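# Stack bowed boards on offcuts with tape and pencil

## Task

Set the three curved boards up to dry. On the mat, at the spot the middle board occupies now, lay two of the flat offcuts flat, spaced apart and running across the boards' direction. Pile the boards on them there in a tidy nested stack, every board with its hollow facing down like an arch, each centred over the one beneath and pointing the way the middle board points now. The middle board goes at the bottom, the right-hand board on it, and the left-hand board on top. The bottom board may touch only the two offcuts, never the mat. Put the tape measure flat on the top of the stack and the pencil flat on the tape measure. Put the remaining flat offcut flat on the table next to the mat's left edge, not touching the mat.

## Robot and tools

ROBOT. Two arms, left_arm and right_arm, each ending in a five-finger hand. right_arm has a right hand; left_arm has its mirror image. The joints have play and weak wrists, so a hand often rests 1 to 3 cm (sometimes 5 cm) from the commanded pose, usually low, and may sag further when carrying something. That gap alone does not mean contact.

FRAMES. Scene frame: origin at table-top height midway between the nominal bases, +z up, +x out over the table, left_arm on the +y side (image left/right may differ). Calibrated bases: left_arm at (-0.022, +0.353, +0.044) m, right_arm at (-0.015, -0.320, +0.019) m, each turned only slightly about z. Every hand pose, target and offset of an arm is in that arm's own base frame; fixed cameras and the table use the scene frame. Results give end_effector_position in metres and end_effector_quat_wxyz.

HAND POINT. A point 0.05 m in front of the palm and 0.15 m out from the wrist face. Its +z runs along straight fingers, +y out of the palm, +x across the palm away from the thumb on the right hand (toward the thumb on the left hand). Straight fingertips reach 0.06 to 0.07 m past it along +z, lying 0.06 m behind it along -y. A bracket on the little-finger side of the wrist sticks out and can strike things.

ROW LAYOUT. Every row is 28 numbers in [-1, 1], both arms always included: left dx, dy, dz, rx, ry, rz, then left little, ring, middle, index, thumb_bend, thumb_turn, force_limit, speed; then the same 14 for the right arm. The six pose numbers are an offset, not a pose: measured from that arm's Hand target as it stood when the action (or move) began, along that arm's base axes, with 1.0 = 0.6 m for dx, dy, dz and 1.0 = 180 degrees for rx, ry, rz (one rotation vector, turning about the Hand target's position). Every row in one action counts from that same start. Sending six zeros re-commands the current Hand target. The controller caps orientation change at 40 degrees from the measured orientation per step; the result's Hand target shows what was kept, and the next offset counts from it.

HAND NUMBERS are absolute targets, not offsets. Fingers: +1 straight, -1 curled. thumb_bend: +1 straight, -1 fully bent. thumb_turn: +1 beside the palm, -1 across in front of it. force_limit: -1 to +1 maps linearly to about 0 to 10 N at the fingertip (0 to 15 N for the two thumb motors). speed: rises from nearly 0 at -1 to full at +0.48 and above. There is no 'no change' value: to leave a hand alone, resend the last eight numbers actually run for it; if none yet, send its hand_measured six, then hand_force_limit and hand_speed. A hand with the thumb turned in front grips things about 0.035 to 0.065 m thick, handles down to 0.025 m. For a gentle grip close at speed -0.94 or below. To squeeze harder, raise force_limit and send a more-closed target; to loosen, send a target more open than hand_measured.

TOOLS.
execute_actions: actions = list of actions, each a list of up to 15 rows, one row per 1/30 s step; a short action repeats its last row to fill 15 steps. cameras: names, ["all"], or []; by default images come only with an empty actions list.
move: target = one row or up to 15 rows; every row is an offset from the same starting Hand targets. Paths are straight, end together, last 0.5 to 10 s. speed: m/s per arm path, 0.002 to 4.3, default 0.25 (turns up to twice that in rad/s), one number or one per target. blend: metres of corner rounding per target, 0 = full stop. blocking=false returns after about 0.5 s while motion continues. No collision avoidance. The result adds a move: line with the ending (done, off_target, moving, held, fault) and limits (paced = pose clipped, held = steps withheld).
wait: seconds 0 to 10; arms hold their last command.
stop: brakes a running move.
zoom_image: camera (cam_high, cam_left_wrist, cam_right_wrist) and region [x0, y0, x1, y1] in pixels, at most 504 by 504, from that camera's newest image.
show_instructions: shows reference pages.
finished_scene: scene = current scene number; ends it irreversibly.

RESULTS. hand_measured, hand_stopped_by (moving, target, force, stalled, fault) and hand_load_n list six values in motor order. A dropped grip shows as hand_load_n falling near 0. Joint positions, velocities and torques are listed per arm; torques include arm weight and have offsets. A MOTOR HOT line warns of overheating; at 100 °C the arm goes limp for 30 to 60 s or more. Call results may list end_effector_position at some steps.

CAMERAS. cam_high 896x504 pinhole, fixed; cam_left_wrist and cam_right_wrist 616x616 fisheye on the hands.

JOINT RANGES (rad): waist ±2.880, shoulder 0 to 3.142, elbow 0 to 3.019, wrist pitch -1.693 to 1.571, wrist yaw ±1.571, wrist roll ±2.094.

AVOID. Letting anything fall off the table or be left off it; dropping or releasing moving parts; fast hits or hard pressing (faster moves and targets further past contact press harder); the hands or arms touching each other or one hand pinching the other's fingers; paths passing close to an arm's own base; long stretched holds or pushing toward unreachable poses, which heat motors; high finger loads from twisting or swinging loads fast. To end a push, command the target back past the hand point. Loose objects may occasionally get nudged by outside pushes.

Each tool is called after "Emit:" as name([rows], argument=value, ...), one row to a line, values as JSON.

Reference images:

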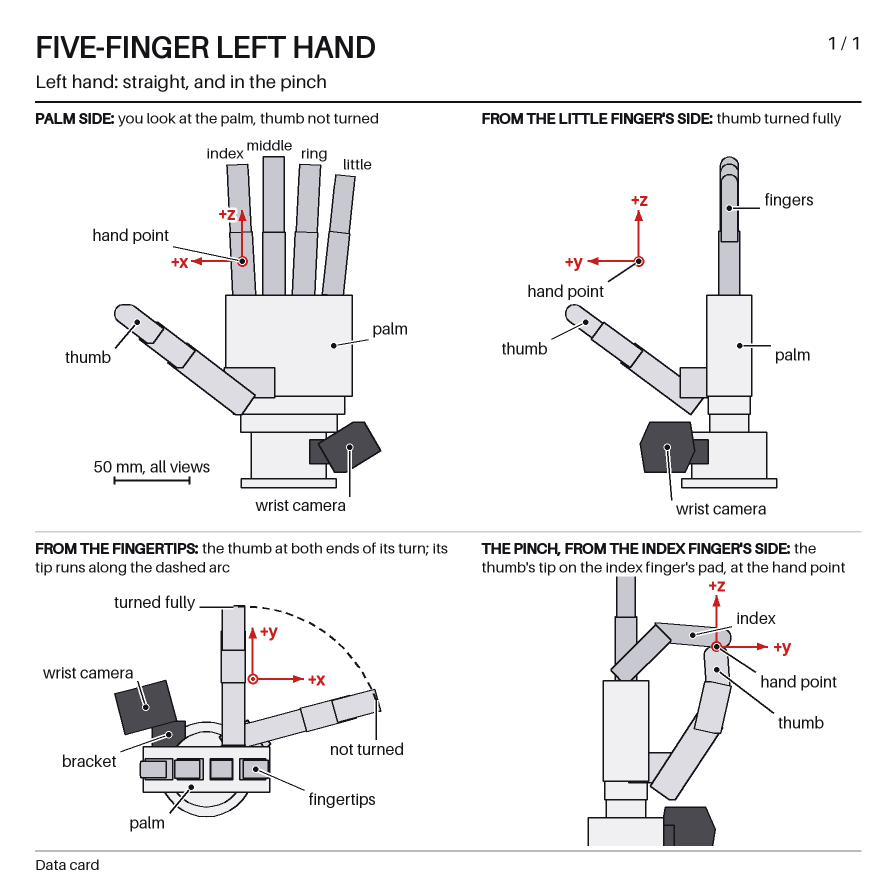

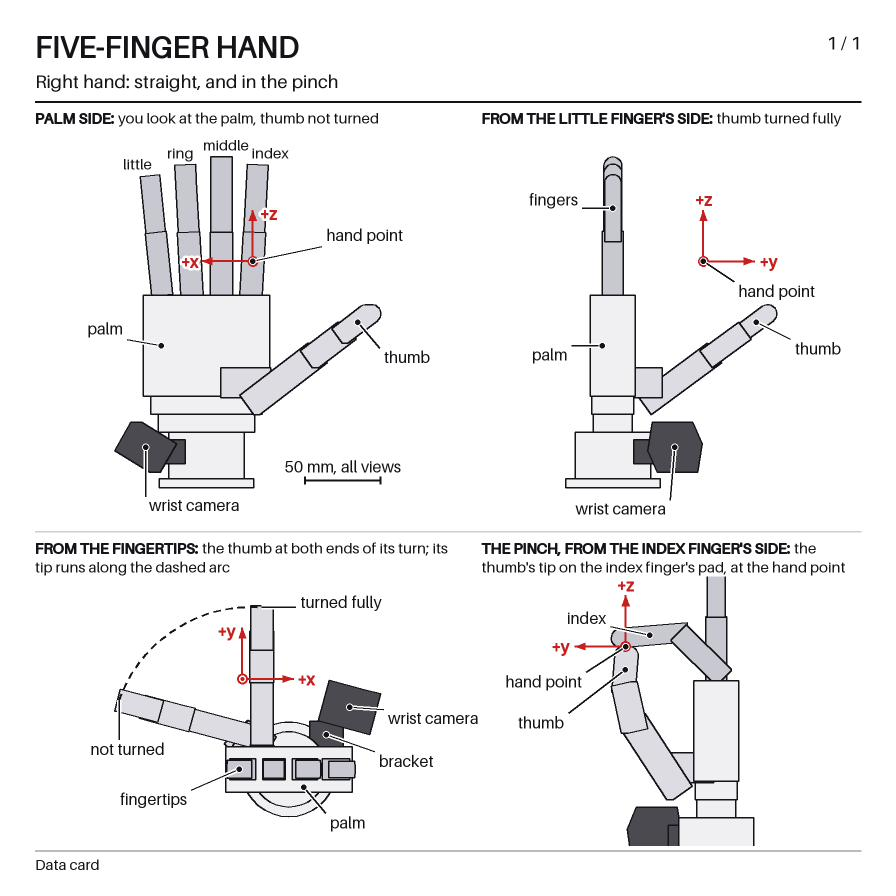

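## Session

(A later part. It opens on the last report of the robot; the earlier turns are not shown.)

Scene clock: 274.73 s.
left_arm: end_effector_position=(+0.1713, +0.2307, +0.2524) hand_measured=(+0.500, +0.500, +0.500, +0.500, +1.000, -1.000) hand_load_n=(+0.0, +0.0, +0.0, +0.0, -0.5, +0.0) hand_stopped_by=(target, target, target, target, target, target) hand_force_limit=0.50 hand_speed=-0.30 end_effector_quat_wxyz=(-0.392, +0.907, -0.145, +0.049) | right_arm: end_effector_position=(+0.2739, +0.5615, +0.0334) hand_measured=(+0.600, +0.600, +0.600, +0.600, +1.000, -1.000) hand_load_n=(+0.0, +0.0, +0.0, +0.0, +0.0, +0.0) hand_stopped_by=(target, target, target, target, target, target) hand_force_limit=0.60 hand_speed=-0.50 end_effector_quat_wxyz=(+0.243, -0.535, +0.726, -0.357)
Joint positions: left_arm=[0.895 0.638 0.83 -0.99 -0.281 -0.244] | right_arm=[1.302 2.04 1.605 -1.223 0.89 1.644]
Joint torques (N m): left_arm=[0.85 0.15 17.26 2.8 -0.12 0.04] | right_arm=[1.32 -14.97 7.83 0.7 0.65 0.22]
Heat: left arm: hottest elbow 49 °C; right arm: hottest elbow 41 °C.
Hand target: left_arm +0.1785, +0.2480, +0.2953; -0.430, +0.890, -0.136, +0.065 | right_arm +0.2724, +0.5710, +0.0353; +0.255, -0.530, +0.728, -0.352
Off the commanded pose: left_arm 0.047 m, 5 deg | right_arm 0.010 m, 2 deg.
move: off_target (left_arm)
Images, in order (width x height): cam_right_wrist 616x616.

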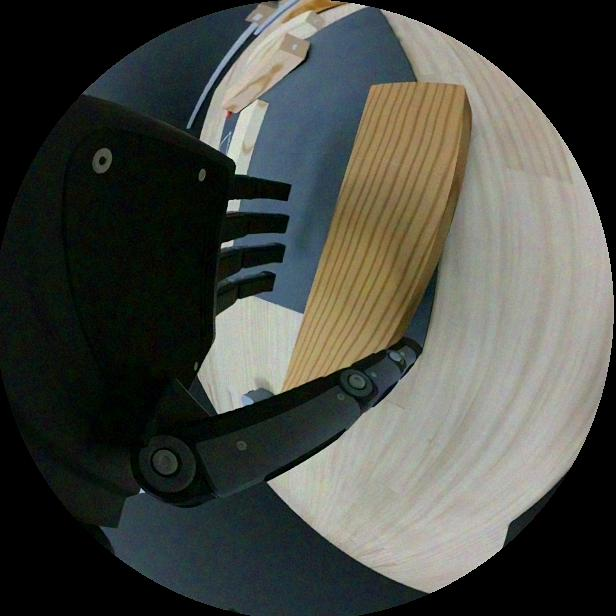

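Emit:
move(target=[0, 0, 0, 0, 0, 0, 0.5, 0.5, 0.5, 0.5, 1, -1, 0.5, -0.3, -0.03, 0.006, -0.035, 0, 0, 0, 0.6, 0.6, 0.6, 0.6, 1, -1, 0.6, -0.5], speed=0.06, cameras=["cam_right_wrist"])

Scene clock: 276.87 s.
left_arm: end_effector_position=(+0.1713, +0.2307, +0.2524) hand_measured=(+0.500, +0.500, +0.500, +0.500, +1.000, -1.000) hand_load_n=(+0.0, +0.0, +0.0, +0.0, +0.0, +0.0) hand_stopped_by=(target, target, target, target, target, target) hand_force_limit=0.50 hand_speed=-0.30 end_effector_quat_wxyz=(-0.392, +0.907, -0.145, +0.049) | right_arm: end_effector_position=(+0.2557, +0.5653, +0.0133) hand_measured=(+0.600, +0.600, +0.600, +0.600, +1.000, -1.000) hand_load_n=(+0.0, +0.0, +0.0, +0.0, +0.5, +0.0) hand_stopped_by=(target, target, target, target, target, target) hand_force_limit=0.60 hand_speed=-0.50 end_effector_quat_wxyz=(+0.244, -0.535, +0.725, -0.358)
Joint positions: left_arm=[0.895 0.638 0.83 -0.99 -0.281 -0.244] | right_arm=[1.334 2.068 1.591 -1.218 0.89 1.693]
Joint torques (N m): left_arm=[0.79 0.15 17.14 2.8 -0.14 0.08] | right_arm=[1.44 -15.03 7.77 0.61 0.56 0.24]
Heat: left arm: hottest elbow 49 °C; right arm: hottest elbow 41 °C.
Hand target: left_arm +0.1785, +0.2480, +0.2953; -0.430, +0.890, -0.136, +0.065 | right_arm +0.2544, +0.5746, +0.0143; +0.255, -0.530, +0.728, -0.352
Off the commanded pose: left_arm 0.047 m, 5 deg | right_arm 0.009 m, 2 deg.
move: off_target (left_arm)
Images, in order (width x height): cam_right_wrist 616x616.

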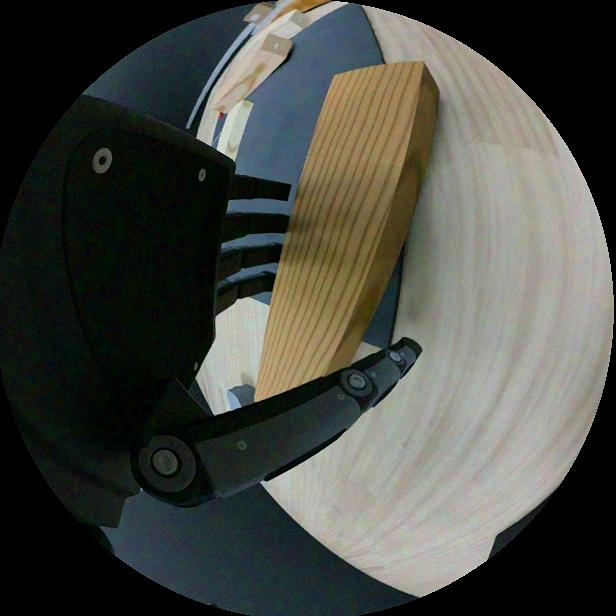

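Emit:
move([
  [0, 0, 0, 0, 0, 0, 0.5, 0.5, 0.5, 0.5, 1, -1, 0.5, -0.3, 0.004, -0.008, -0.006, 0, 0, 0, 0.05, 0.05, 0.0, 0.0, 1, -1, -0.3, -0.8],
  [0, 0, 0, 0, 0, 0, 0.5, 0.5, 0.5, 0.5, 1, -1, 0.5, -0.3, 0.004, -0.008, -0.006, 0, 0, 0, 0.05, 0.05, 0.0, 0.0, 0.3, -1, 0.6, -0.8],
], speed=0.06, cameras=["cam_right_wrist"])

Scene clock: 281.30 s.
left_arm: end_effector_position=(+0.1713, +0.2307, +0.2524) hand_measured=(+0.500, +0.500, +0.500, +0.500, +1.000, -1.000) hand_load_n=(+0.0, -0.5, +0.0, +0.0, +0.0, +0.0) hand_stopped_by=(target, target, target, target, target, target) hand_force_limit=0.50 hand_speed=-0.30 end_effector_quat_wxyz=(-0.392, +0.907, -0.145, +0.049) | right_arm: end_effector_position=(+0.2731, +0.5578, +0.0121) hand_measured=(+0.178, +0.216, +0.234, +0.196, +0.888, -1.000) hand_load_n=(+6.0, +0.0, +0.0, +8.0, +13.0, +1.5) hand_stopped_by=(force, force, force, force, force, target) hand_force_limit=0.60 hand_speed=-0.80 end_effector_quat_wxyz=(+0.252, -0.523, +0.726, -0.368)
Joint positions: left_arm=[0.895 0.638 0.83 -0.99 -0.281 -0.244] | right_arm=[1.311 2.068 1.577 -1.197 0.919 1.692]
Joint torques (N m): left_arm=[0.32 0.15 17.16 2.78 -0.15 0.06] | right_arm=[2.2 -15.33 7.09 0.59 -0.22 0.12]
Heat: left arm: hottest elbow 49 °C; right arm: hottest elbow 40 °C.
Hand target: left_arm +0.1785, +0.2480, +0.2953; -0.430, +0.890, -0.136, +0.065 | right_arm +0.2568, +0.5698, +0.0107; +0.255, -0.530, +0.728, -0.352
Off the commanded pose: left_arm 0.047 m, 5 deg | right_arm 0.020 m, 2 deg.
move: off_target (left_arm, right_arm); target 2's new numbers were sent with right_arm's hand 0.021 m and 2 deg from that target
Images, in order (width x height): cam_right_wrist 616x616.

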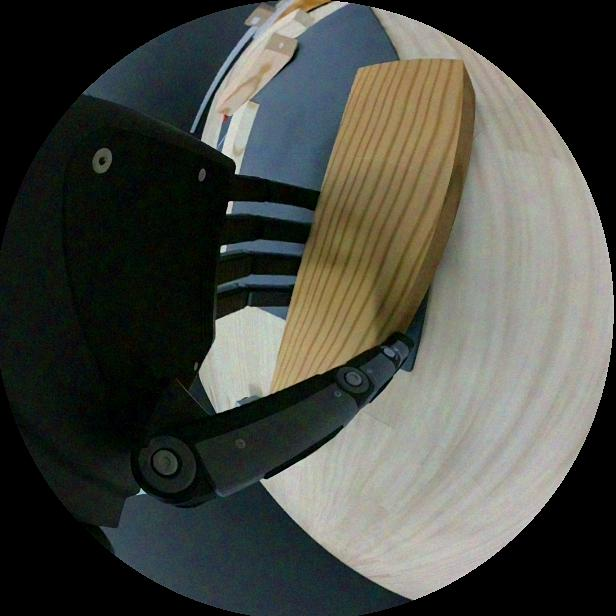

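Emit:
move([
  [0, 0, 0, 0, 0, 0, 0.5, 0.5, 0.5, 0.5, 1, -1, 0.5, -0.3, 0.035, 0.0, 0.25, 0, 0, 0, 0.05, 0.05, 0.0, 0.0, 0.3, -1, 0.6, -0.8],
  [0, 0, 0, 0, 0, 0, 0.5, 0.5, 0.5, 0.5, 1, -1, 0.5, -0.3, 0.253, -0.27, 0.25, 0, 0, 0.012, 0.05, 0.05, 0.0, 0.0, 0.3, -1, 0.6, -0.8],
], speed=[0.08, 0.15], cameras=["cam_right_wrist", "cam_high"])

Emit:
zoom_image(camera="cam_high", region=[390, 90, 560, 260])

Scene clock: 288.13 s.
left_arm: end_effector_position=(+0.1713, +0.2307, +0.2524) hand_measured=(+0.500, +0.500, +0.500, +0.500, +1.000, -1.000) hand_load_n=(+0.0, +0.0, +0.0, +0.0, +0.0, +0.0) hand_stopped_by=(target, target, target, target, target, target) hand_force_limit=0.50 hand_speed=-0.30 end_effector_quat_wxyz=(-0.392, +0.907, -0.145, +0.049) | right_arm: end_effector_position=(+0.3963, +0.3948, +0.1045) hand_measured=(+0.178, +0.216, +0.234, +0.196, +0.888, -1.000) hand_load_n=(+0.0, +1.0, +0.0, +9.0, +11.0, -0.5) hand_stopped_by=(force, force, force, force, force, target) hand_force_limit=0.60 hand_speed=-0.80 end_effector_quat_wxyz=(+0.205, -0.570, +0.710, -0.359)
Joint positions: left_arm=[0.895 0.638 0.83 -0.99 -0.281 -0.244] | right_arm=[0.957 1.689 1.295 -0.913 0.821 1.06]
Joint torques (N m): left_arm=[0.56 -0.32 17.13 2.76 -0.1 0.11] | right_arm=[0.15 -17.08 10.18 1.69 0.67 0.01]
Heat: left arm: hottest elbow 49 °C; right arm: hottest elbow 40 °C.
Hand target: left_arm +0.1785, +0.2480, +0.2953; -0.430, +0.890, -0.136, +0.065 | right_arm +0.4086, +0.4078, +0.1607; +0.262, -0.544, +0.718, -0.347
Off the commanded pose: left_arm 0.047 m, 5 deg | right_arm 0.059 m, 7 deg.
move: off_target (left_arm, right_arm)
Images, in order (width x height): cam_high 896x504, cam_right_wrist 616x616.

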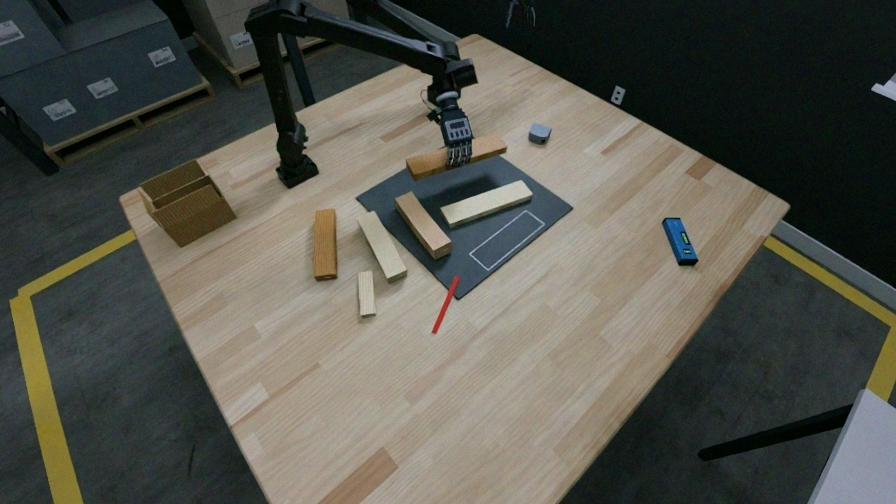

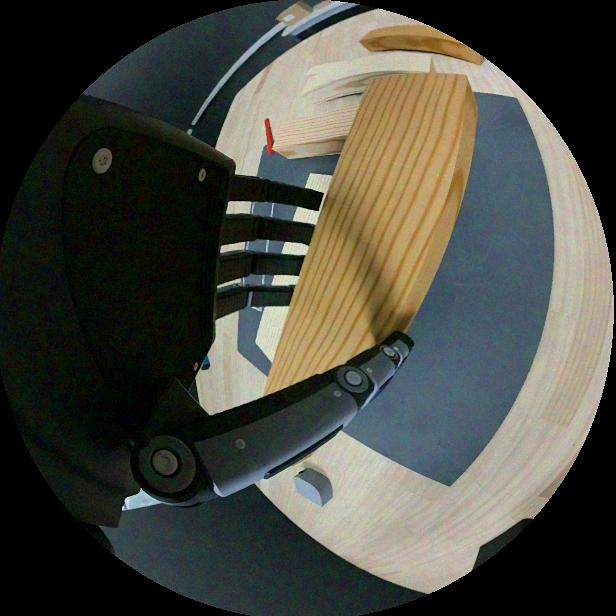

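Scaled by 2.965 from the camera's 896x504 image, which has a finer 1280x720 frame.

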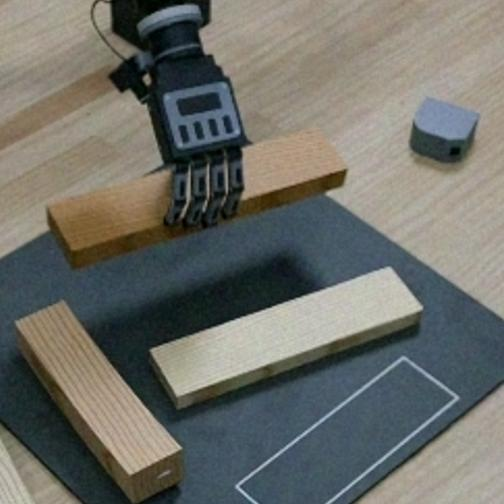

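Emit:
move(target=[0, 0, 0, 0, 0, 0, 0.5, 0.5, 0.5, 0.5, 1, -1, 0.5, -0.3, -0.007, 0.02, -0.18, 0, 0, 0, 0.05, 0.05, 0.0, 0.0, 0.3, -1, 0.6, -0.8], speed=0.1, cameras=["cam_right_wrist", "cam_high"])

Emit:
zoom_image(camera="cam_high", region=[390, 90, 560, 260])

Scene clock: 291.10 s.
left_arm: end_effector_position=(+0.1713, +0.2307, +0.2524) hand_measured=(+0.500, +0.500, +0.500, +0.500, +1.000, -1.000) hand_load_n=(+0.0, -0.5, +0.0, +0.0, +0.0, +0.0) hand_stopped_by=(target, target, target, target, target, target) hand_force_limit=0.50 hand_speed=-0.30 end_effector_quat_wxyz=(-0.392, +0.907, -0.145, +0.049) | right_arm: end_effector_position=(+0.3955, +0.3937, +0.0209) hand_measured=(+0.178, +0.216, +0.234, +0.196, +0.888, -1.000) hand_load_n=(+0.0, +1.0, +0.0, +9.0, +11.0, -0.5) hand_stopped_by=(force, force, force, force, force, target) hand_force_limit=0.60 hand_speed=-0.80 end_effector_quat_wxyz=(+0.215, -0.565, +0.712, -0.356)
Joint positions: left_arm=[0.895 0.638 0.83 -0.99 -0.281 -0.244] | right_arm=[0.957 1.781 1.168 -0.671 0.821 1.06]
Joint torques (N m): left_arm=[0.91 -0.15 17.1 2.84 -0.12 0.09] | right_arm=[1.61 -14.21 9.43 1.76 0.85 0.26]
Heat: left arm: hottest elbow 49 °C; right arm: hottest elbow 40 °C.
Hand target: left_arm +0.1785, +0.2480, +0.2953; -0.430, +0.890, -0.136, +0.065 | right_arm +0.4044, +0.4198, +0.0527; +0.262, -0.544, +0.718, -0.347
Off the commanded pose: left_arm 0.047 m, 5 deg | right_arm 0.042 m, 6 deg.
move: off_target (left_arm, right_arm)
Images, in order (width x height): cam_high 896x504, cam_right_wrist 616x616.

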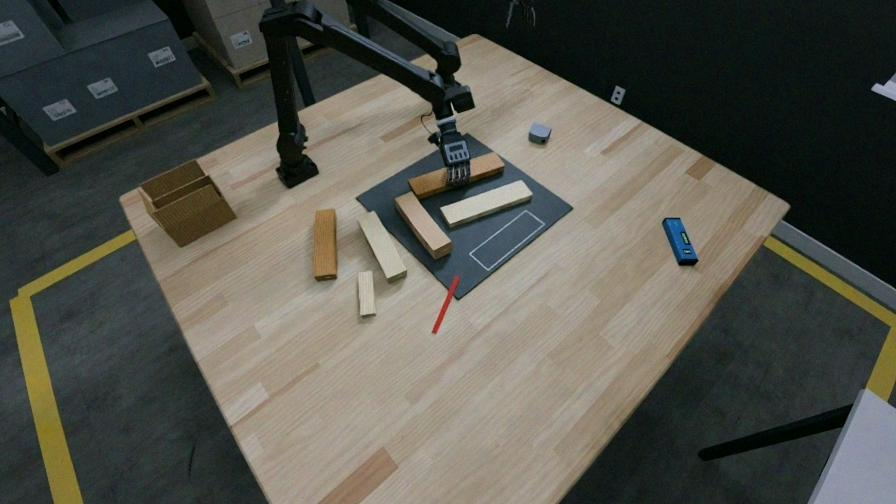

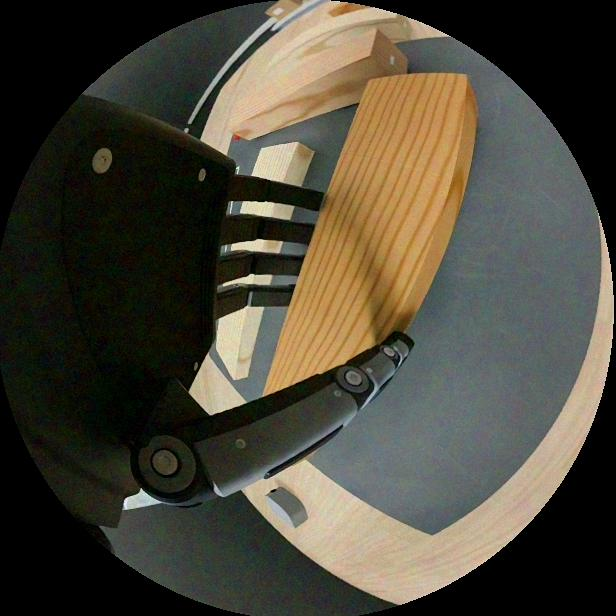

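Scaled by 2.965 from the camera's 896x504 image, which has a finer 1280x720 frame.

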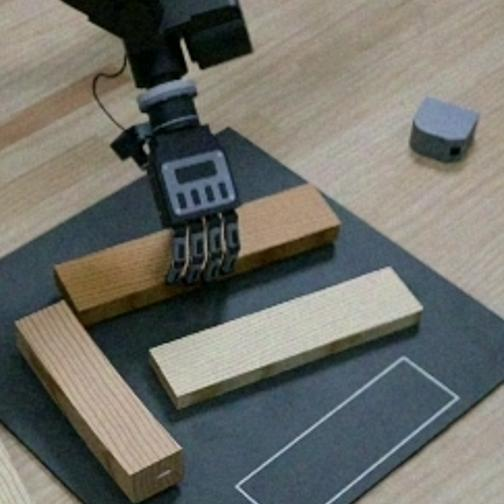

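Emit:
move(target=[0, 0, 0, 0, 0, 0, 0.5, 0.5, 0.5, 0.5, 1, -1, 0.5, -0.3, -0.005, 0.03, 0.0, 0, 0, 0, 0.05, 0.05, 0.0, 0.0, 0.3, -1, 0.6, -0.8], speed=0.1, cameras=["cam_high"])

Emit:
zoom_image(camera="cam_high", region=[390, 90, 560, 260])

Scene clock: 293.40 s.
left_arm: end_effector_position=(+0.1713, +0.2307, +0.2524) hand_measured=(+0.500, +0.500, +0.500, +0.500, +1.000, -1.000) hand_load_n=(+0.0, +0.0, +0.0, +0.0, +0.0, +0.0) hand_stopped_by=(target, target, target, target, target, target) hand_force_limit=0.50 hand_speed=-0.30 end_effector_quat_wxyz=(-0.392, +0.907, -0.145, +0.049) | right_arm: end_effector_position=(+0.3858, +0.4019, +0.0139) hand_measured=(+0.178, +0.216, +0.234, +0.196, +0.888, -1.000) hand_load_n=(+0.0, +2.0, +0.0, +9.0, +10.5, -1.0) hand_stopped_by=(force, force, force, force, force, target) hand_force_limit=0.60 hand_speed=-0.80 end_effector_quat_wxyz=(+0.217, -0.565, +0.711, -0.357)
Joint positions: left_arm=[0.895 0.638 0.83 -0.99 -0.281 -0.244] | right_arm=[0.983 1.796 1.168 -0.677 0.83 1.093]
Joint torques (N m): left_arm=[0.73 -0.21 17.18 2.8 -0.13 0.1] | right_arm=[1.55 -13.45 13.34 0.47 0.83 0.26]
Heat: left arm: hottest elbow 49 °C; right arm: hottest elbow 41 °C.
Hand target: left_arm +0.1785, +0.2480, +0.2953; -0.430, +0.890, -0.136, +0.065 | right_arm +0.4014, +0.4378, +0.0527; +0.262, -0.544, +0.718, -0.347
Off the commanded pose: left_arm 0.047 m, 5 deg | right_arm 0.055 m, 6 deg.
move: off_target (left_arm, right_arm)
Images, in order (width x height): cam_high 896x504.

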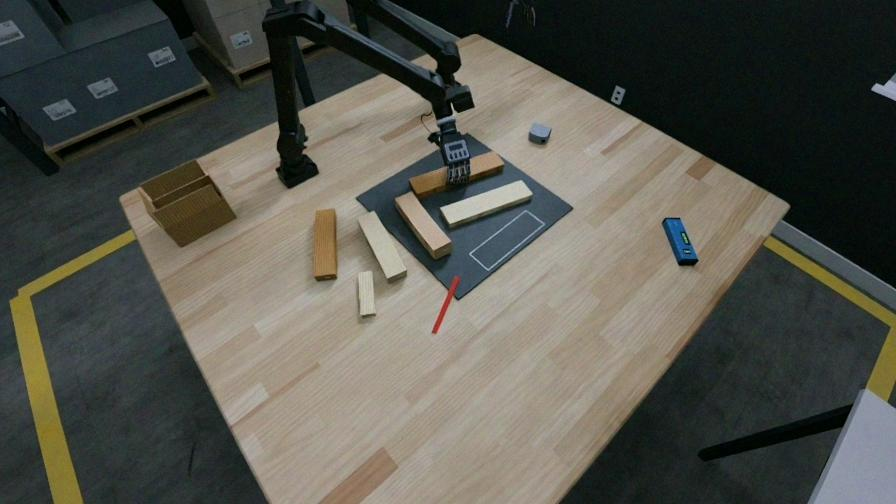

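Scaled by 2.965 from the camera's 896x504 image, which has a finer 1280x720 frame.

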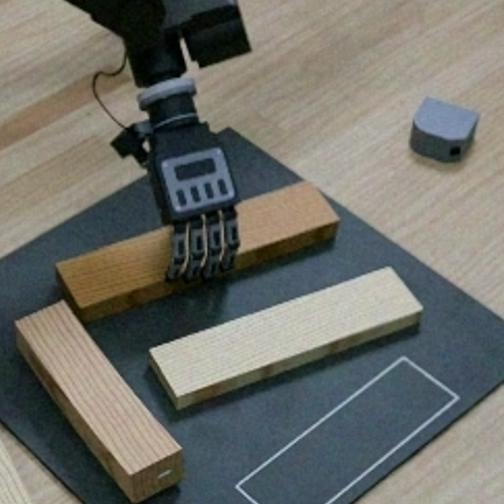

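Emit:
move(target=[0, 0, 0, 0, 0, 0, 0.5, 0.5, 0.5, 0.5, 1, -1, 0.5, -0.3, -0.005, -0.03, -0.07, 0, 0, 0, 0.05, 0.05, 0.0, 0.0, 0.3, -1, 0.6, -0.8], speed=0.04, cameras=["cam_high"])

Emit:
zoom_image(camera="cam_high", region=[390, 90, 560, 260])

Scene clock: 296.53 s.
left_arm: end_effector_position=(+0.1713, +0.2307, +0.2524) hand_measured=(+0.500, +0.500, +0.500, +0.500, +1.000, -1.000) hand_load_n=(+0.0, +0.0, +0.0, +0.0, +0.0, +0.0) hand_stopped_by=(target, target, target, target, target, target) hand_force_limit=0.50 hand_speed=-0.30 end_effector_quat_wxyz=(-0.392, +0.907, -0.145, +0.049) | right_arm: end_effector_position=(+0.3851, +0.4035, +0.0082) hand_measured=(+0.178, +0.216, +0.234, +0.196, +0.888, -1.000) hand_load_n=(+0.0, +0.0, +0.0, +7.0, +15.0, -4.0) hand_stopped_by=(force, force, force, force, force, target) hand_force_limit=0.60 hand_speed=-0.80 end_effector_quat_wxyz=(+0.232, -0.565, +0.705, -0.360)
Joint positions: left_arm=[0.895 0.638 0.83 -0.99 -0.281 -0.244] | right_arm=[0.991 1.796 1.137 -0.609 0.846 1.073]
Joint torques (N m): left_arm=[0.73 -0.26 17.14 2.73 -0.11 0.06] | right_arm=[0.32 -11.11 7.82 3.11 0.19 0.27]
Heat: left arm: hottest elbow 49 °C; right arm: hottest elbow 41 °C.
Hand target: left_arm +0.1785, +0.2480, +0.2953; -0.430, +0.890, -0.136, +0.065 | right_arm +0.3984, +0.4198, +0.0107; +0.262, -0.544, +0.718, -0.347
Off the commanded pose: left_arm 0.047 m, 5 deg | right_arm 0.021 m, 5 deg.
move: off_target (left_arm, right_arm)
Images, in order (width x height): cam_high 896x504.

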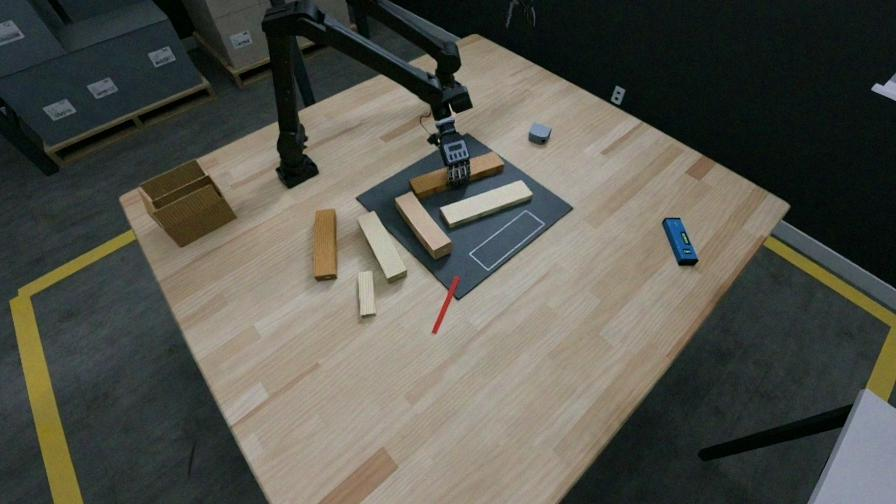

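Scaled by 2.965 from the camera's 896x504 image, which has a finer 1280x720 frame.

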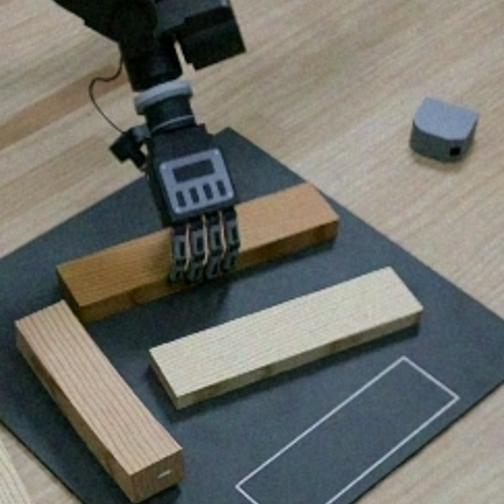

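Emit:
move([
  [0, 0, 0, 0, 0, 0, 0.5, 0.5, 0.5, 0.5, 1, -1, 0.5, -0.3, -0.01, -0.014, 0.015, 0, 0, 0, 0.05, 0.05, 0.0, 0.0, 0.3, -1, 0.6, -0.8],
  [0, 0, 0, 0, 0, 0, 0.5, 0.5, 0.5, 0.5, 1, -1, 0.5, -0.3, -0.01, -0.014, 0.015, 0, 0, 0, 0.6, 0.6, 0.6, 0.6, 1, -1, 0.6, -0.5],
  [0, 0, 0, 0, 0, 0, 0.5, 0.5, 0.5, 0.5, 1, -1, 0.5, -0.3, 0.015, 0.006, 0.27, 0, 0, 0, 0.6, 0.6, 0.6, 0.6, 1, -1, 0.6, -0.5],
], speed=[0.05, 0.05, 0.12], cameras=["cam_right_wrist", "cam_high"])

Emit:
zoom_image(camera="cam_high", region=[350, 100, 570, 320])

Scene clock: 301.70 s.
left_arm: end_effector_position=(+0.1713, +0.2307, +0.2524) hand_measured=(+0.500, +0.500, +0.500, +0.500, +1.000, -1.000) hand_load_n=(-0.5, +0.0, +0.0, +0.0, +0.0, +0.0) hand_stopped_by=(target, target, target, target, target, target) hand_force_limit=0.50 hand_speed=-0.30 end_effector_quat_wxyz=(-0.392, +0.907, -0.145, +0.049) | right_arm: end_effector_position=(+0.3908, +0.4131, +0.1330) hand_measured=(+0.600, +0.600, +0.600, +0.600, +1.000, -1.000) hand_load_n=(+0.0, +0.0, +0.0, +0.0, +0.0, +0.0) hand_stopped_by=(target, target, target, target, target, target) hand_force_limit=0.60 hand_speed=-0.50 end_effector_quat_wxyz=(+0.232, -0.562, +0.710, -0.356)
Joint positions: left_arm=[0.895 0.638 0.83 -0.99 -0.281 -0.244] | right_arm=[0.989 1.664 1.33 -0.938 0.838 1.086]
Joint torques (N m): left_arm=[0.91 -0.03 17.13 2.77 -0.1 0.12] | right_arm=[-0.32 -13.63 13.04 0.39 0.35 0.06]
Heat: left arm: hottest elbow 49 °C; right arm: hottest elbow 41 °C.
Hand target: left_arm +0.1785, +0.2480, +0.2953; -0.430, +0.890, -0.136, +0.065 | right_arm +0.4074, +0.4234, +0.1727; +0.262, -0.544, +0.718, -0.347
Off the commanded pose: left_arm 0.047 m, 5 deg | right_arm 0.044 m, 4 deg.
move: off_target (left_arm, right_arm); target 2's new numbers were sent with right_arm's hand 0.017 m and 4 deg from that target
Images, in order (width x height): cam_high 896x504, cam_right_wrist 616x616.

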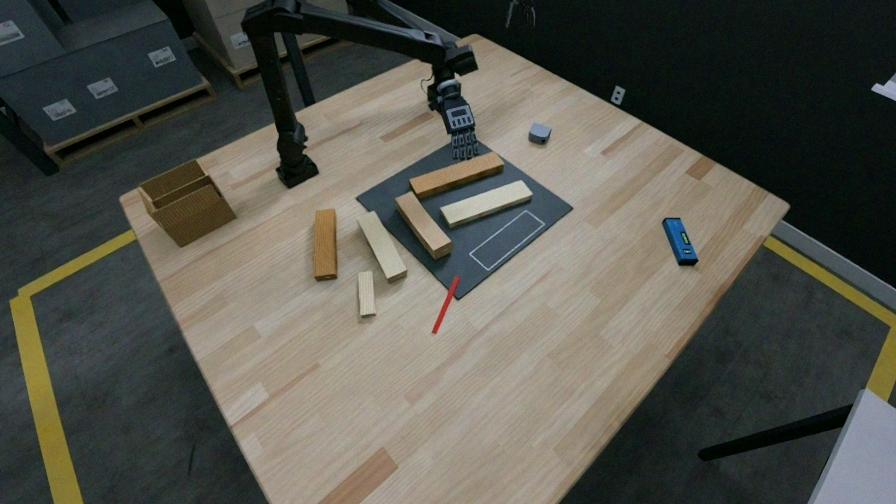

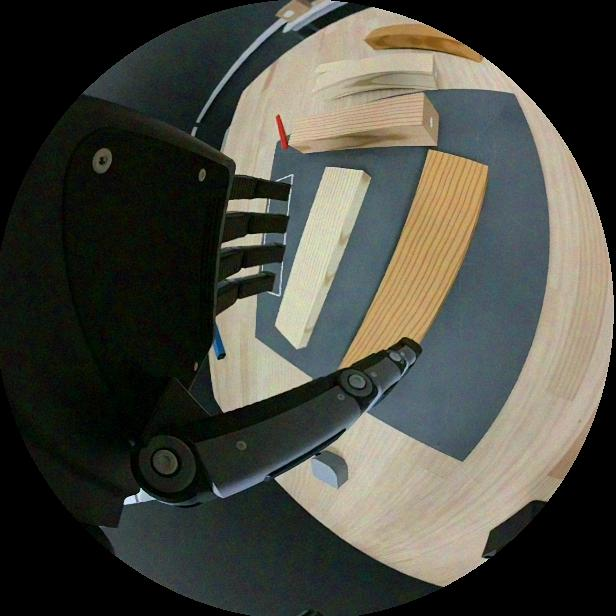

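Scaled by 2.291 from the camera's 896x504 image, which has a finer 1280x720 frame.

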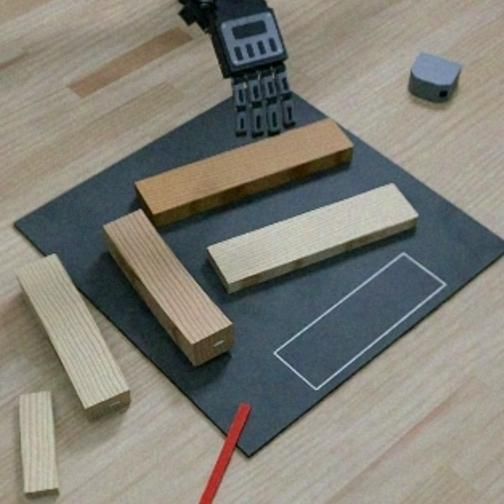

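Emit:
move(target=[0, 0, 0, 0, 0, 0, 0.5, 0.5, 0.5, 0.5, 1, -1, 0.5, -0.3, 0.068, -0.629, -0.071, 0, 0, 0.511, 0.6, 0.6, 0.6, 0.6, 1, -1, 0.6, -0.5], speed=0.25, cameras=["cam_right_wrist", "cam_high"])

Scene clock: 308.47 s.
left_arm: end_effector_position=(+0.1713, +0.2307, +0.2524) hand_measured=(+0.500, +0.500, +0.500, +0.500, +1.000, -1.000) hand_load_n=(+0.0, +0.0, +0.0, +0.0, +0.0, +0.0) hand_stopped_by=(target, target, target, target, target, target) hand_force_limit=0.50 hand_speed=-0.30 end_effector_quat_wxyz=(-0.392, +0.907, -0.145, +0.049) | right_arm: end_effector_position=(+0.4270, +0.0505, +0.1151) hand_measured=(+0.600, +0.600, +0.600, +0.600, +1.000, -1.000) hand_load_n=(-0.5, +0.0, +0.0, +0.0, +0.0, +0.0) hand_stopped_by=(target, target, target, target, target, target) hand_force_limit=0.60 hand_speed=-0.50 end_effector_quat_wxyz=(-0.428, +0.895, -0.121, +0.031)
Joint positions: left_arm=[0.895 0.638 0.83 -0.99 -0.281 -0.244] | right_arm=[-0.154 1.566 1.154 -1.094 -0.886 -1.424]
Joint torques (N m): left_arm=[1.03 0.38 17.18 2.76 -0.13 0.08] | right_arm=[-0.15 -9.17 12.33 0.05 -0.7 -0.03]
Heat: left arm: hottest elbow 49 °C; right arm: hottest elbow 42 °C.
Hand target: left_arm +0.1785, +0.2480, +0.2953; -0.430, +0.890, -0.136, +0.065 | right_arm +0.4482, +0.0460, +0.1301; -0.431, +0.894, -0.107, +0.052
Off the commanded pose: left_arm 0.047 m, 5 deg | right_arm 0.026 m, 3 deg.
move: off_target (left_arm, right_arm)
Images, in order (width x height): cam_high 896x504, cam_right_wrist 616x616.

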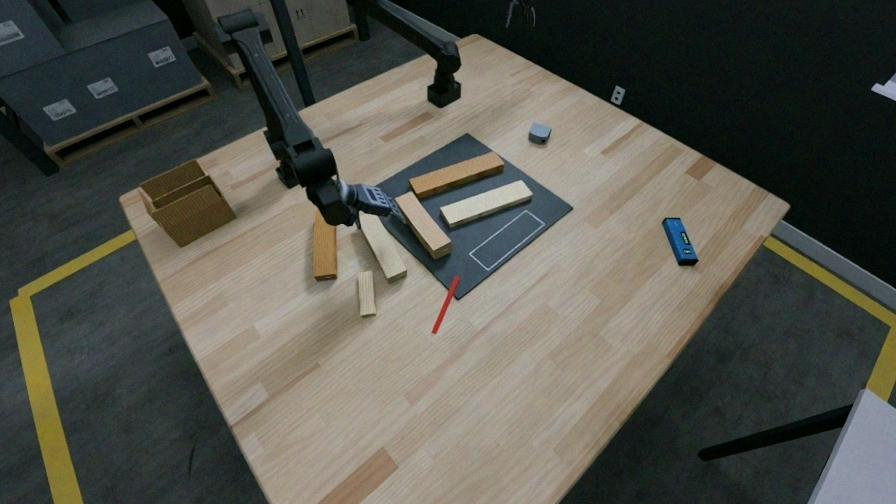

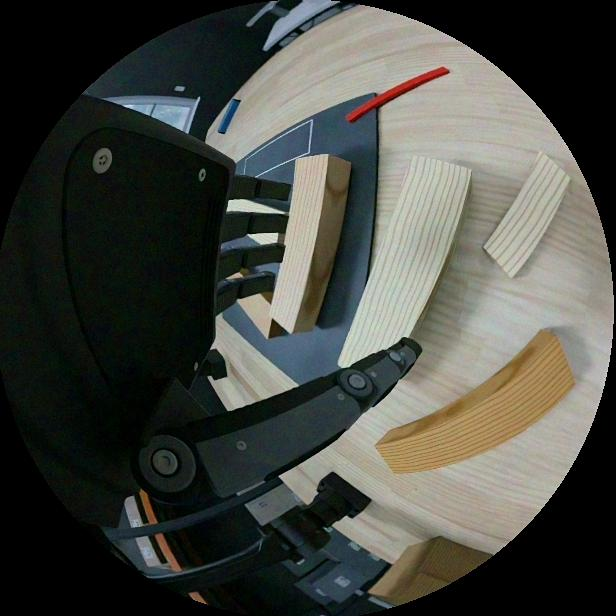

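Emit:
move(target=[0, 0, 0, 0, 0, 0, 0.5, 0.5, 0.5, 0.5, 1, -1, 0.5, -0.3, -0.002, -0.01, -0.2, 0, 0, 0, 0.6, 0.6, 0.6, 0.6, 1, -1, 0.6, -0.5], speed=0.1, cameras=["cam_right_wrist"])

Scene clock: 311.47 s.
left_arm: end_effector_position=(+0.1713, +0.2307, +0.2524) hand_measured=(+0.500, +0.500, +0.500, +0.500, +1.000, -1.000) hand_load_n=(+0.0, +0.0, +0.0, +0.0, +0.0, +0.0) hand_stopped_by=(target, target, target, target, target, target) hand_force_limit=0.50 hand_speed=-0.30 end_effector_quat_wxyz=(-0.392, +0.907, -0.145, +0.049) | right_arm: end_effector_position=(+0.4373, +0.0486, +0.0091) hand_measured=(+0.600, +0.600, +0.600, +0.600, +1.000, -1.000) hand_load_n=(+0.0, +0.0, +0.0, +0.0, +0.0, +0.0) hand_stopped_by=(target, target, target, target, target, target) hand_force_limit=0.60 hand_speed=-0.50 end_effector_quat_wxyz=(-0.429, +0.896, -0.112, +0.035)
Joint positions: left_arm=[0.895 0.638 0.83 -0.99 -0.281 -0.244] | right_arm=[-0.154 1.738 1.053 -0.822 -0.888 -1.445]
Joint torques (N m): left_arm=[0.67 -0.38 17.18 2.67 -0.11 0.05] | right_arm=[-0.56 -10.58 7.09 1.02 -0.7 -0.03]
Heat: left arm: hottest elbow 49 °C; right arm: hottest elbow 41 °C.
Hand target: left_arm +0.1785, +0.2480, +0.2953; -0.430, +0.890, -0.136, +0.065 | right_arm +0.4470, +0.0400, +0.0101; -0.431, +0.894, -0.107, +0.052
Off the commanded pose: left_arm 0.047 m, 5 deg | right_arm 0.013 m, 2 deg.
move: off_target (left_arm, right_arm)
Images, in order (width x height): cam_right_wrist 616x616.

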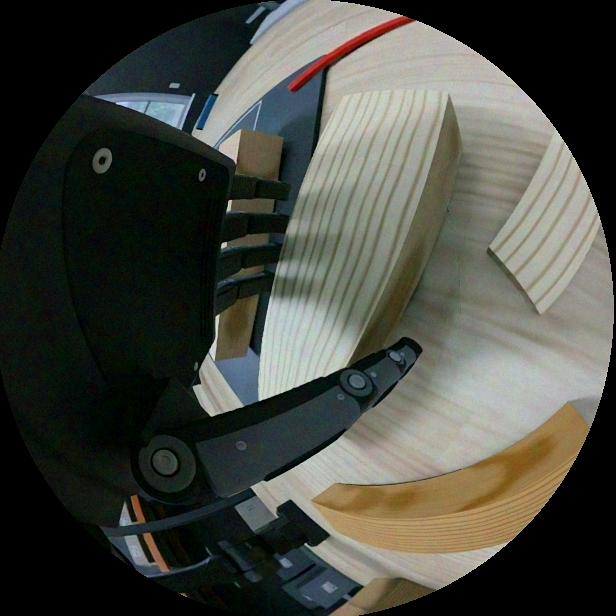

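Emit:
move([
  [0, 0, 0, 0, 0, 0, 0.5, 0.5, 0.5, 0.5, 1, -1, 0.5, -0.3, -0.005, 0.01, 0.0, 0, 0, 0, 0.05, 0.0, 0.0, 0.0, 1, -1, -0.3, -0.8],
  [0, 0, 0, 0, 0, 0, 0.5, 0.5, 0.5, 0.5, 1, -1, 0.5, -0.3, -0.005, 0.01, 0.0, 0, 0, 0, 0.05, 0.0, 0.0, 0.0, 0.3, -1, 0.6, -0.8],
], speed=0.06, cameras=["cam_right_wrist"])

Scene clock: 315.47 s.
left_arm: end_effector_position=(+0.1713, +0.2307, +0.2524) hand_measured=(+0.500, +0.500, +0.500, +0.500, +1.000, -1.000) hand_load_n=(+0.0, +0.0, +0.0, +0.0, +0.0, +0.0) hand_stopped_by=(target, target, target, target, target, target) hand_force_limit=0.50 hand_speed=-0.30 end_effector_quat_wxyz=(-0.392, +0.907, -0.145, +0.049) | right_arm: end_effector_position=(+0.4356, +0.0484, +0.0051) hand_measured=(+0.050, +0.012, +0.048, +0.014, +0.954, -1.000) hand_load_n=(+0.0, +6.5, +5.5, +12.5, +11.5, +0.0) hand_stopped_by=(target, force, force, force, force, target) hand_force_limit=0.60 hand_speed=-0.80 end_effector_quat_wxyz=(-0.429, +0.896, -0.111, +0.038)
Joint positions: left_arm=[0.895 0.638 0.83 -0.99 -0.281 -0.244] | right_arm=[-0.155 1.738 1.039 -0.803 -0.889 -1.447]
Joint torques (N m): left_arm=[0.03 -0.09 17.05 2.91 -0.1 0.1] | right_arm=[0.32 -11.22 6.95 0.99 -0.62 0.16]
Heat: left arm: hottest elbow 50 °C; right arm: hottest elbow 41 °C.
Hand target: left_arm +0.1785, +0.2480, +0.2953; -0.430, +0.890, -0.136, +0.065 | right_arm +0.4440, +0.0460, +0.0101; -0.431, +0.894, -0.107, +0.052
Off the commanded pose: left_arm 0.047 m, 5 deg | right_arm 0.010 m, 2 deg.
move: off_target (left_arm)
Images, in order (width x height): cam_right_wrist 616x616.

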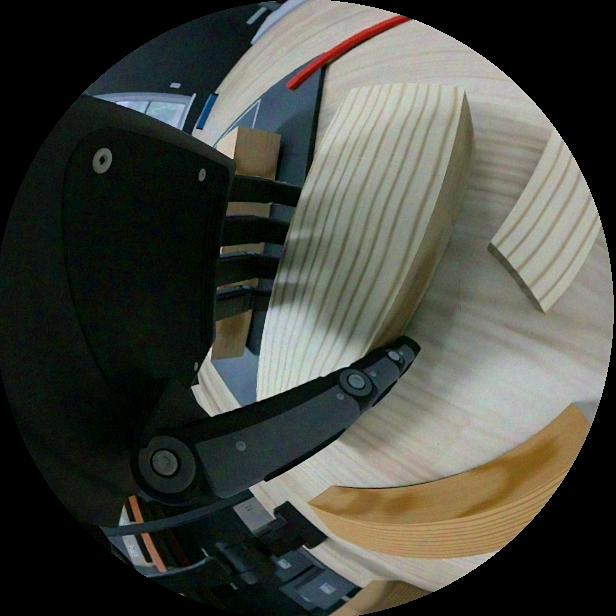

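Emit:
move([
  [0, 0, 0, 0, 0, 0, 0.5, 0.5, 0.5, 0.5, 1, -1, 0.5, -0.3, 0.015, 0.0, 0.26, 0, 0, 0, 0.05, 0.0, 0.0, 0.0, 0.3, -1, 0.6, -0.8],
  [0, 0, 0, 0, 0, 0, 0.5, 0.5, 0.5, 0.5, 1, -1, 0.5, -0.3, 0.003, 0.55, 0.27, 0, 0, -0.007, 0.05, 0.0, 0.0, 0.0, 0.3, -1, 0.6, -0.8],
], speed=[0.08, 0.15], cameras=["cam_right_wrist", "cam_high"])

Emit:
zoom_image(camera="cam_high", region=[390, 100, 560, 270])

Scene clock: 322.73 s.
left_arm: end_effector_position=(+0.1713, +0.2307, +0.2524) hand_measured=(+0.500, +0.500, +0.500, +0.500, +1.000, -1.000) hand_load_n=(+0.0, +0.0, +0.0, -0.5, +0.0, +0.0) hand_stopped_by=(target, target, target, target, target, target) hand_force_limit=0.50 hand_speed=-0.30 end_effector_quat_wxyz=(-0.392, +0.907, -0.145, +0.049) | right_arm: end_effector_position=(+0.4142, +0.3527, +0.1261) hand_measured=(+0.050, +0.012, +0.048, +0.014, +0.954, -1.000) hand_load_n=(+0.0, +7.0, +4.5, +11.0, +10.0, +0.5) hand_stopped_by=(target, force, force, force, force, target) hand_force_limit=0.60 hand_speed=-0.80 end_effector_quat_wxyz=(-0.394, +0.909, -0.131, +0.019)
Joint positions: left_arm=[0.895 0.638 0.83 -0.99 -0.281 -0.244] | right_arm=[0.52 1.6 1.211 -0.58 -0.582 -0.58]
Joint torques (N m): left_arm=[0.91 -0.03 17.37 2.81 -0.11 0.08] | right_arm=[1.03 -11.93 15.51 2.36 -0.34 0.28]
Heat: left arm: hottest elbow 50 °C; right arm: hottest elbow 41 °C.
Hand target: left_arm +0.1785, +0.2480, +0.2953; -0.430, +0.890, -0.136, +0.065 | right_arm +0.4458, +0.3760, +0.1721; -0.431, +0.893, -0.117, +0.057
Off the commanded pose: left_arm 0.047 m, 5 deg | right_arm 0.060 m, 7 deg.
move: off_target (left_arm, right_arm)
Images, in order (width x height): cam_high 896x504, cam_right_wrist 616x616.

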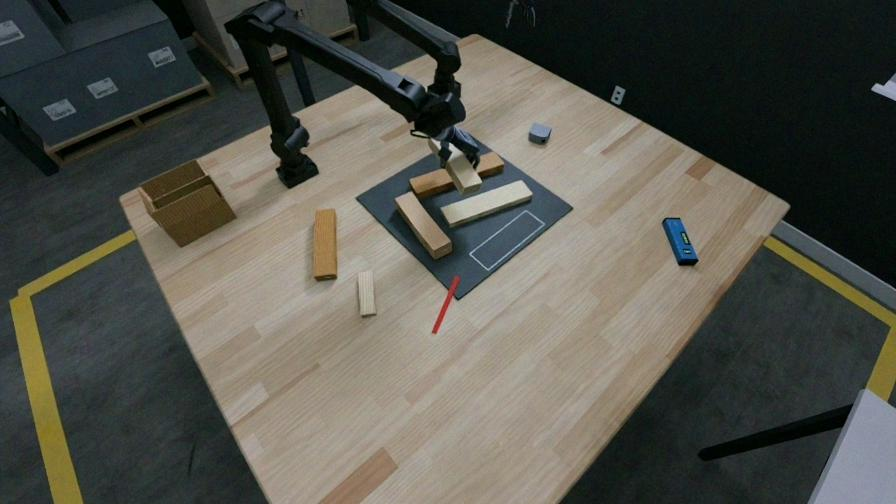

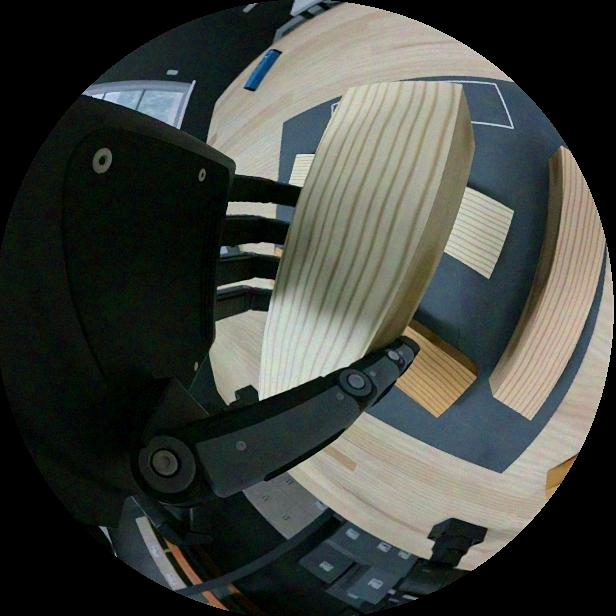

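Scaled by 2.965 from the camera's 896x504 image, which has a finer 1280x720 frame.

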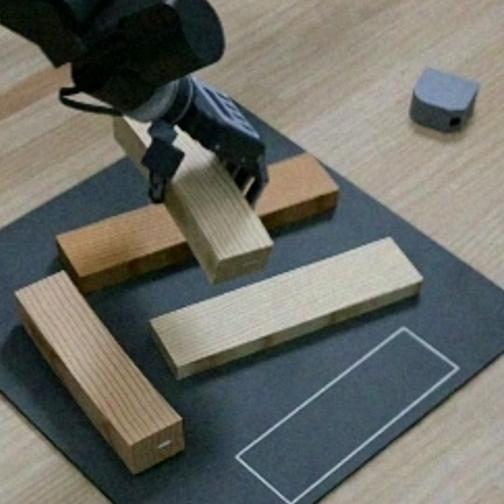

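Emit:
move(target=[0, 0, 0, 0, 0, 0, 0.5, 0.5, 0.5, 0.5, 1, -1, 0.5, -0.3, 0.012, 0.008, -0.15, 0, 0, 0, 0.05, 0.0, 0.0, 0.0, 0.3, -1, 0.6, -0.8], speed=0.08, cameras=["cam_right_wrist", "cam_high"])

Emit:
zoom_image(camera="cam_high", region=[390, 100, 560, 270])

Scene clock: 326.07 s.
left_arm: end_effector_position=(+0.1713, +0.2307, +0.2524) hand_measured=(+0.500, +0.500, +0.500, +0.500, +1.000, -1.000) hand_load_n=(-0.5, +0.0, +0.0, +0.0, +0.0, +0.0) hand_stopped_by=(target, target, target, target, target, target) hand_force_limit=0.50 hand_speed=-0.30 end_effector_quat_wxyz=(-0.392, +0.907, -0.145, +0.049) | right_arm: end_effector_position=(+0.4395, +0.3670, +0.0567) hand_measured=(+0.050, +0.012, +0.048, +0.014, +0.954, -1.000) hand_load_n=(+0.0, +7.0, +4.0, +11.0, +10.0, +0.5) hand_stopped_by=(target, force, force, force, force, target) hand_force_limit=0.60 hand_speed=-0.80 end_effector_quat_wxyz=(-0.407, +0.904, -0.124, +0.036)
Joint positions: left_arm=[0.895 0.638 0.83 -0.99 -0.281 -0.244] | right_arm=[0.52 1.732 1.166 -0.356 -0.581 -0.579]
Joint torques (N m): left_arm=[0.62 -0.26 17.06 2.73 -0.11 0.1] | right_arm=[1.14 -13.57 9.76 2.45 -0.33 0.27]
Heat: left arm: hottest elbow 50 °C; right arm: hottest elbow 41 °C.
Hand target: left_arm +0.1785, +0.2480, +0.2953; -0.430, +0.890, -0.136, +0.065 | right_arm +0.4530, +0.3808, +0.0821; -0.431, +0.893, -0.117, +0.057
Off the commanded pose: left_arm 0.047 m, 5 deg | right_arm 0.032 m, 4 deg.
move: off_target (left_arm, right_arm)
Images, in order (width x height): cam_high 896x504, cam_right_wrist 616x616.

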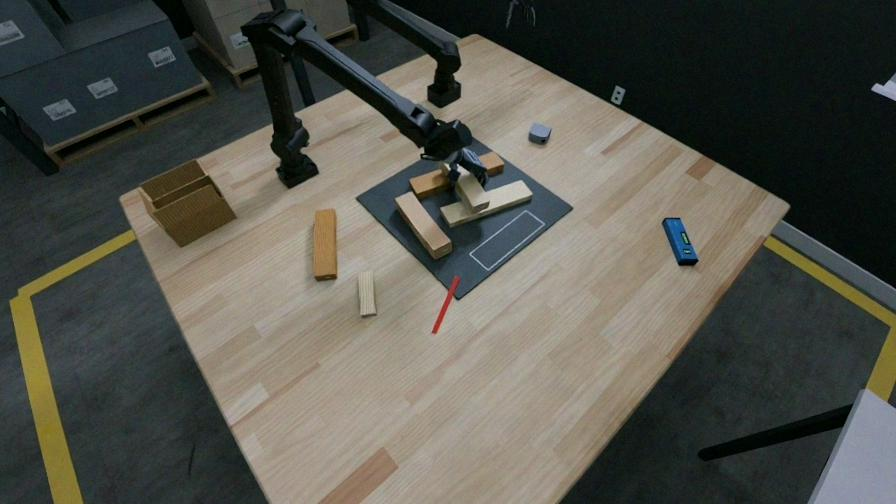

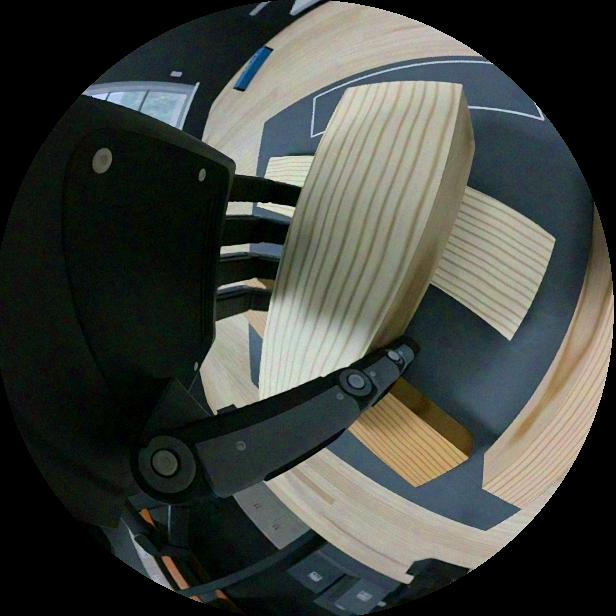

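Scaled by 2.965 from the camera's 896x504 image, which has a finer 1280x720 frame.

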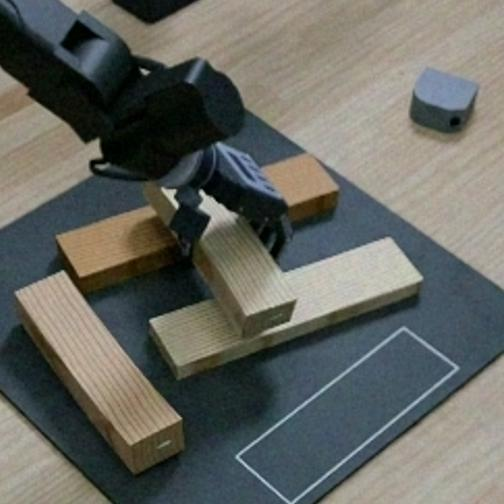

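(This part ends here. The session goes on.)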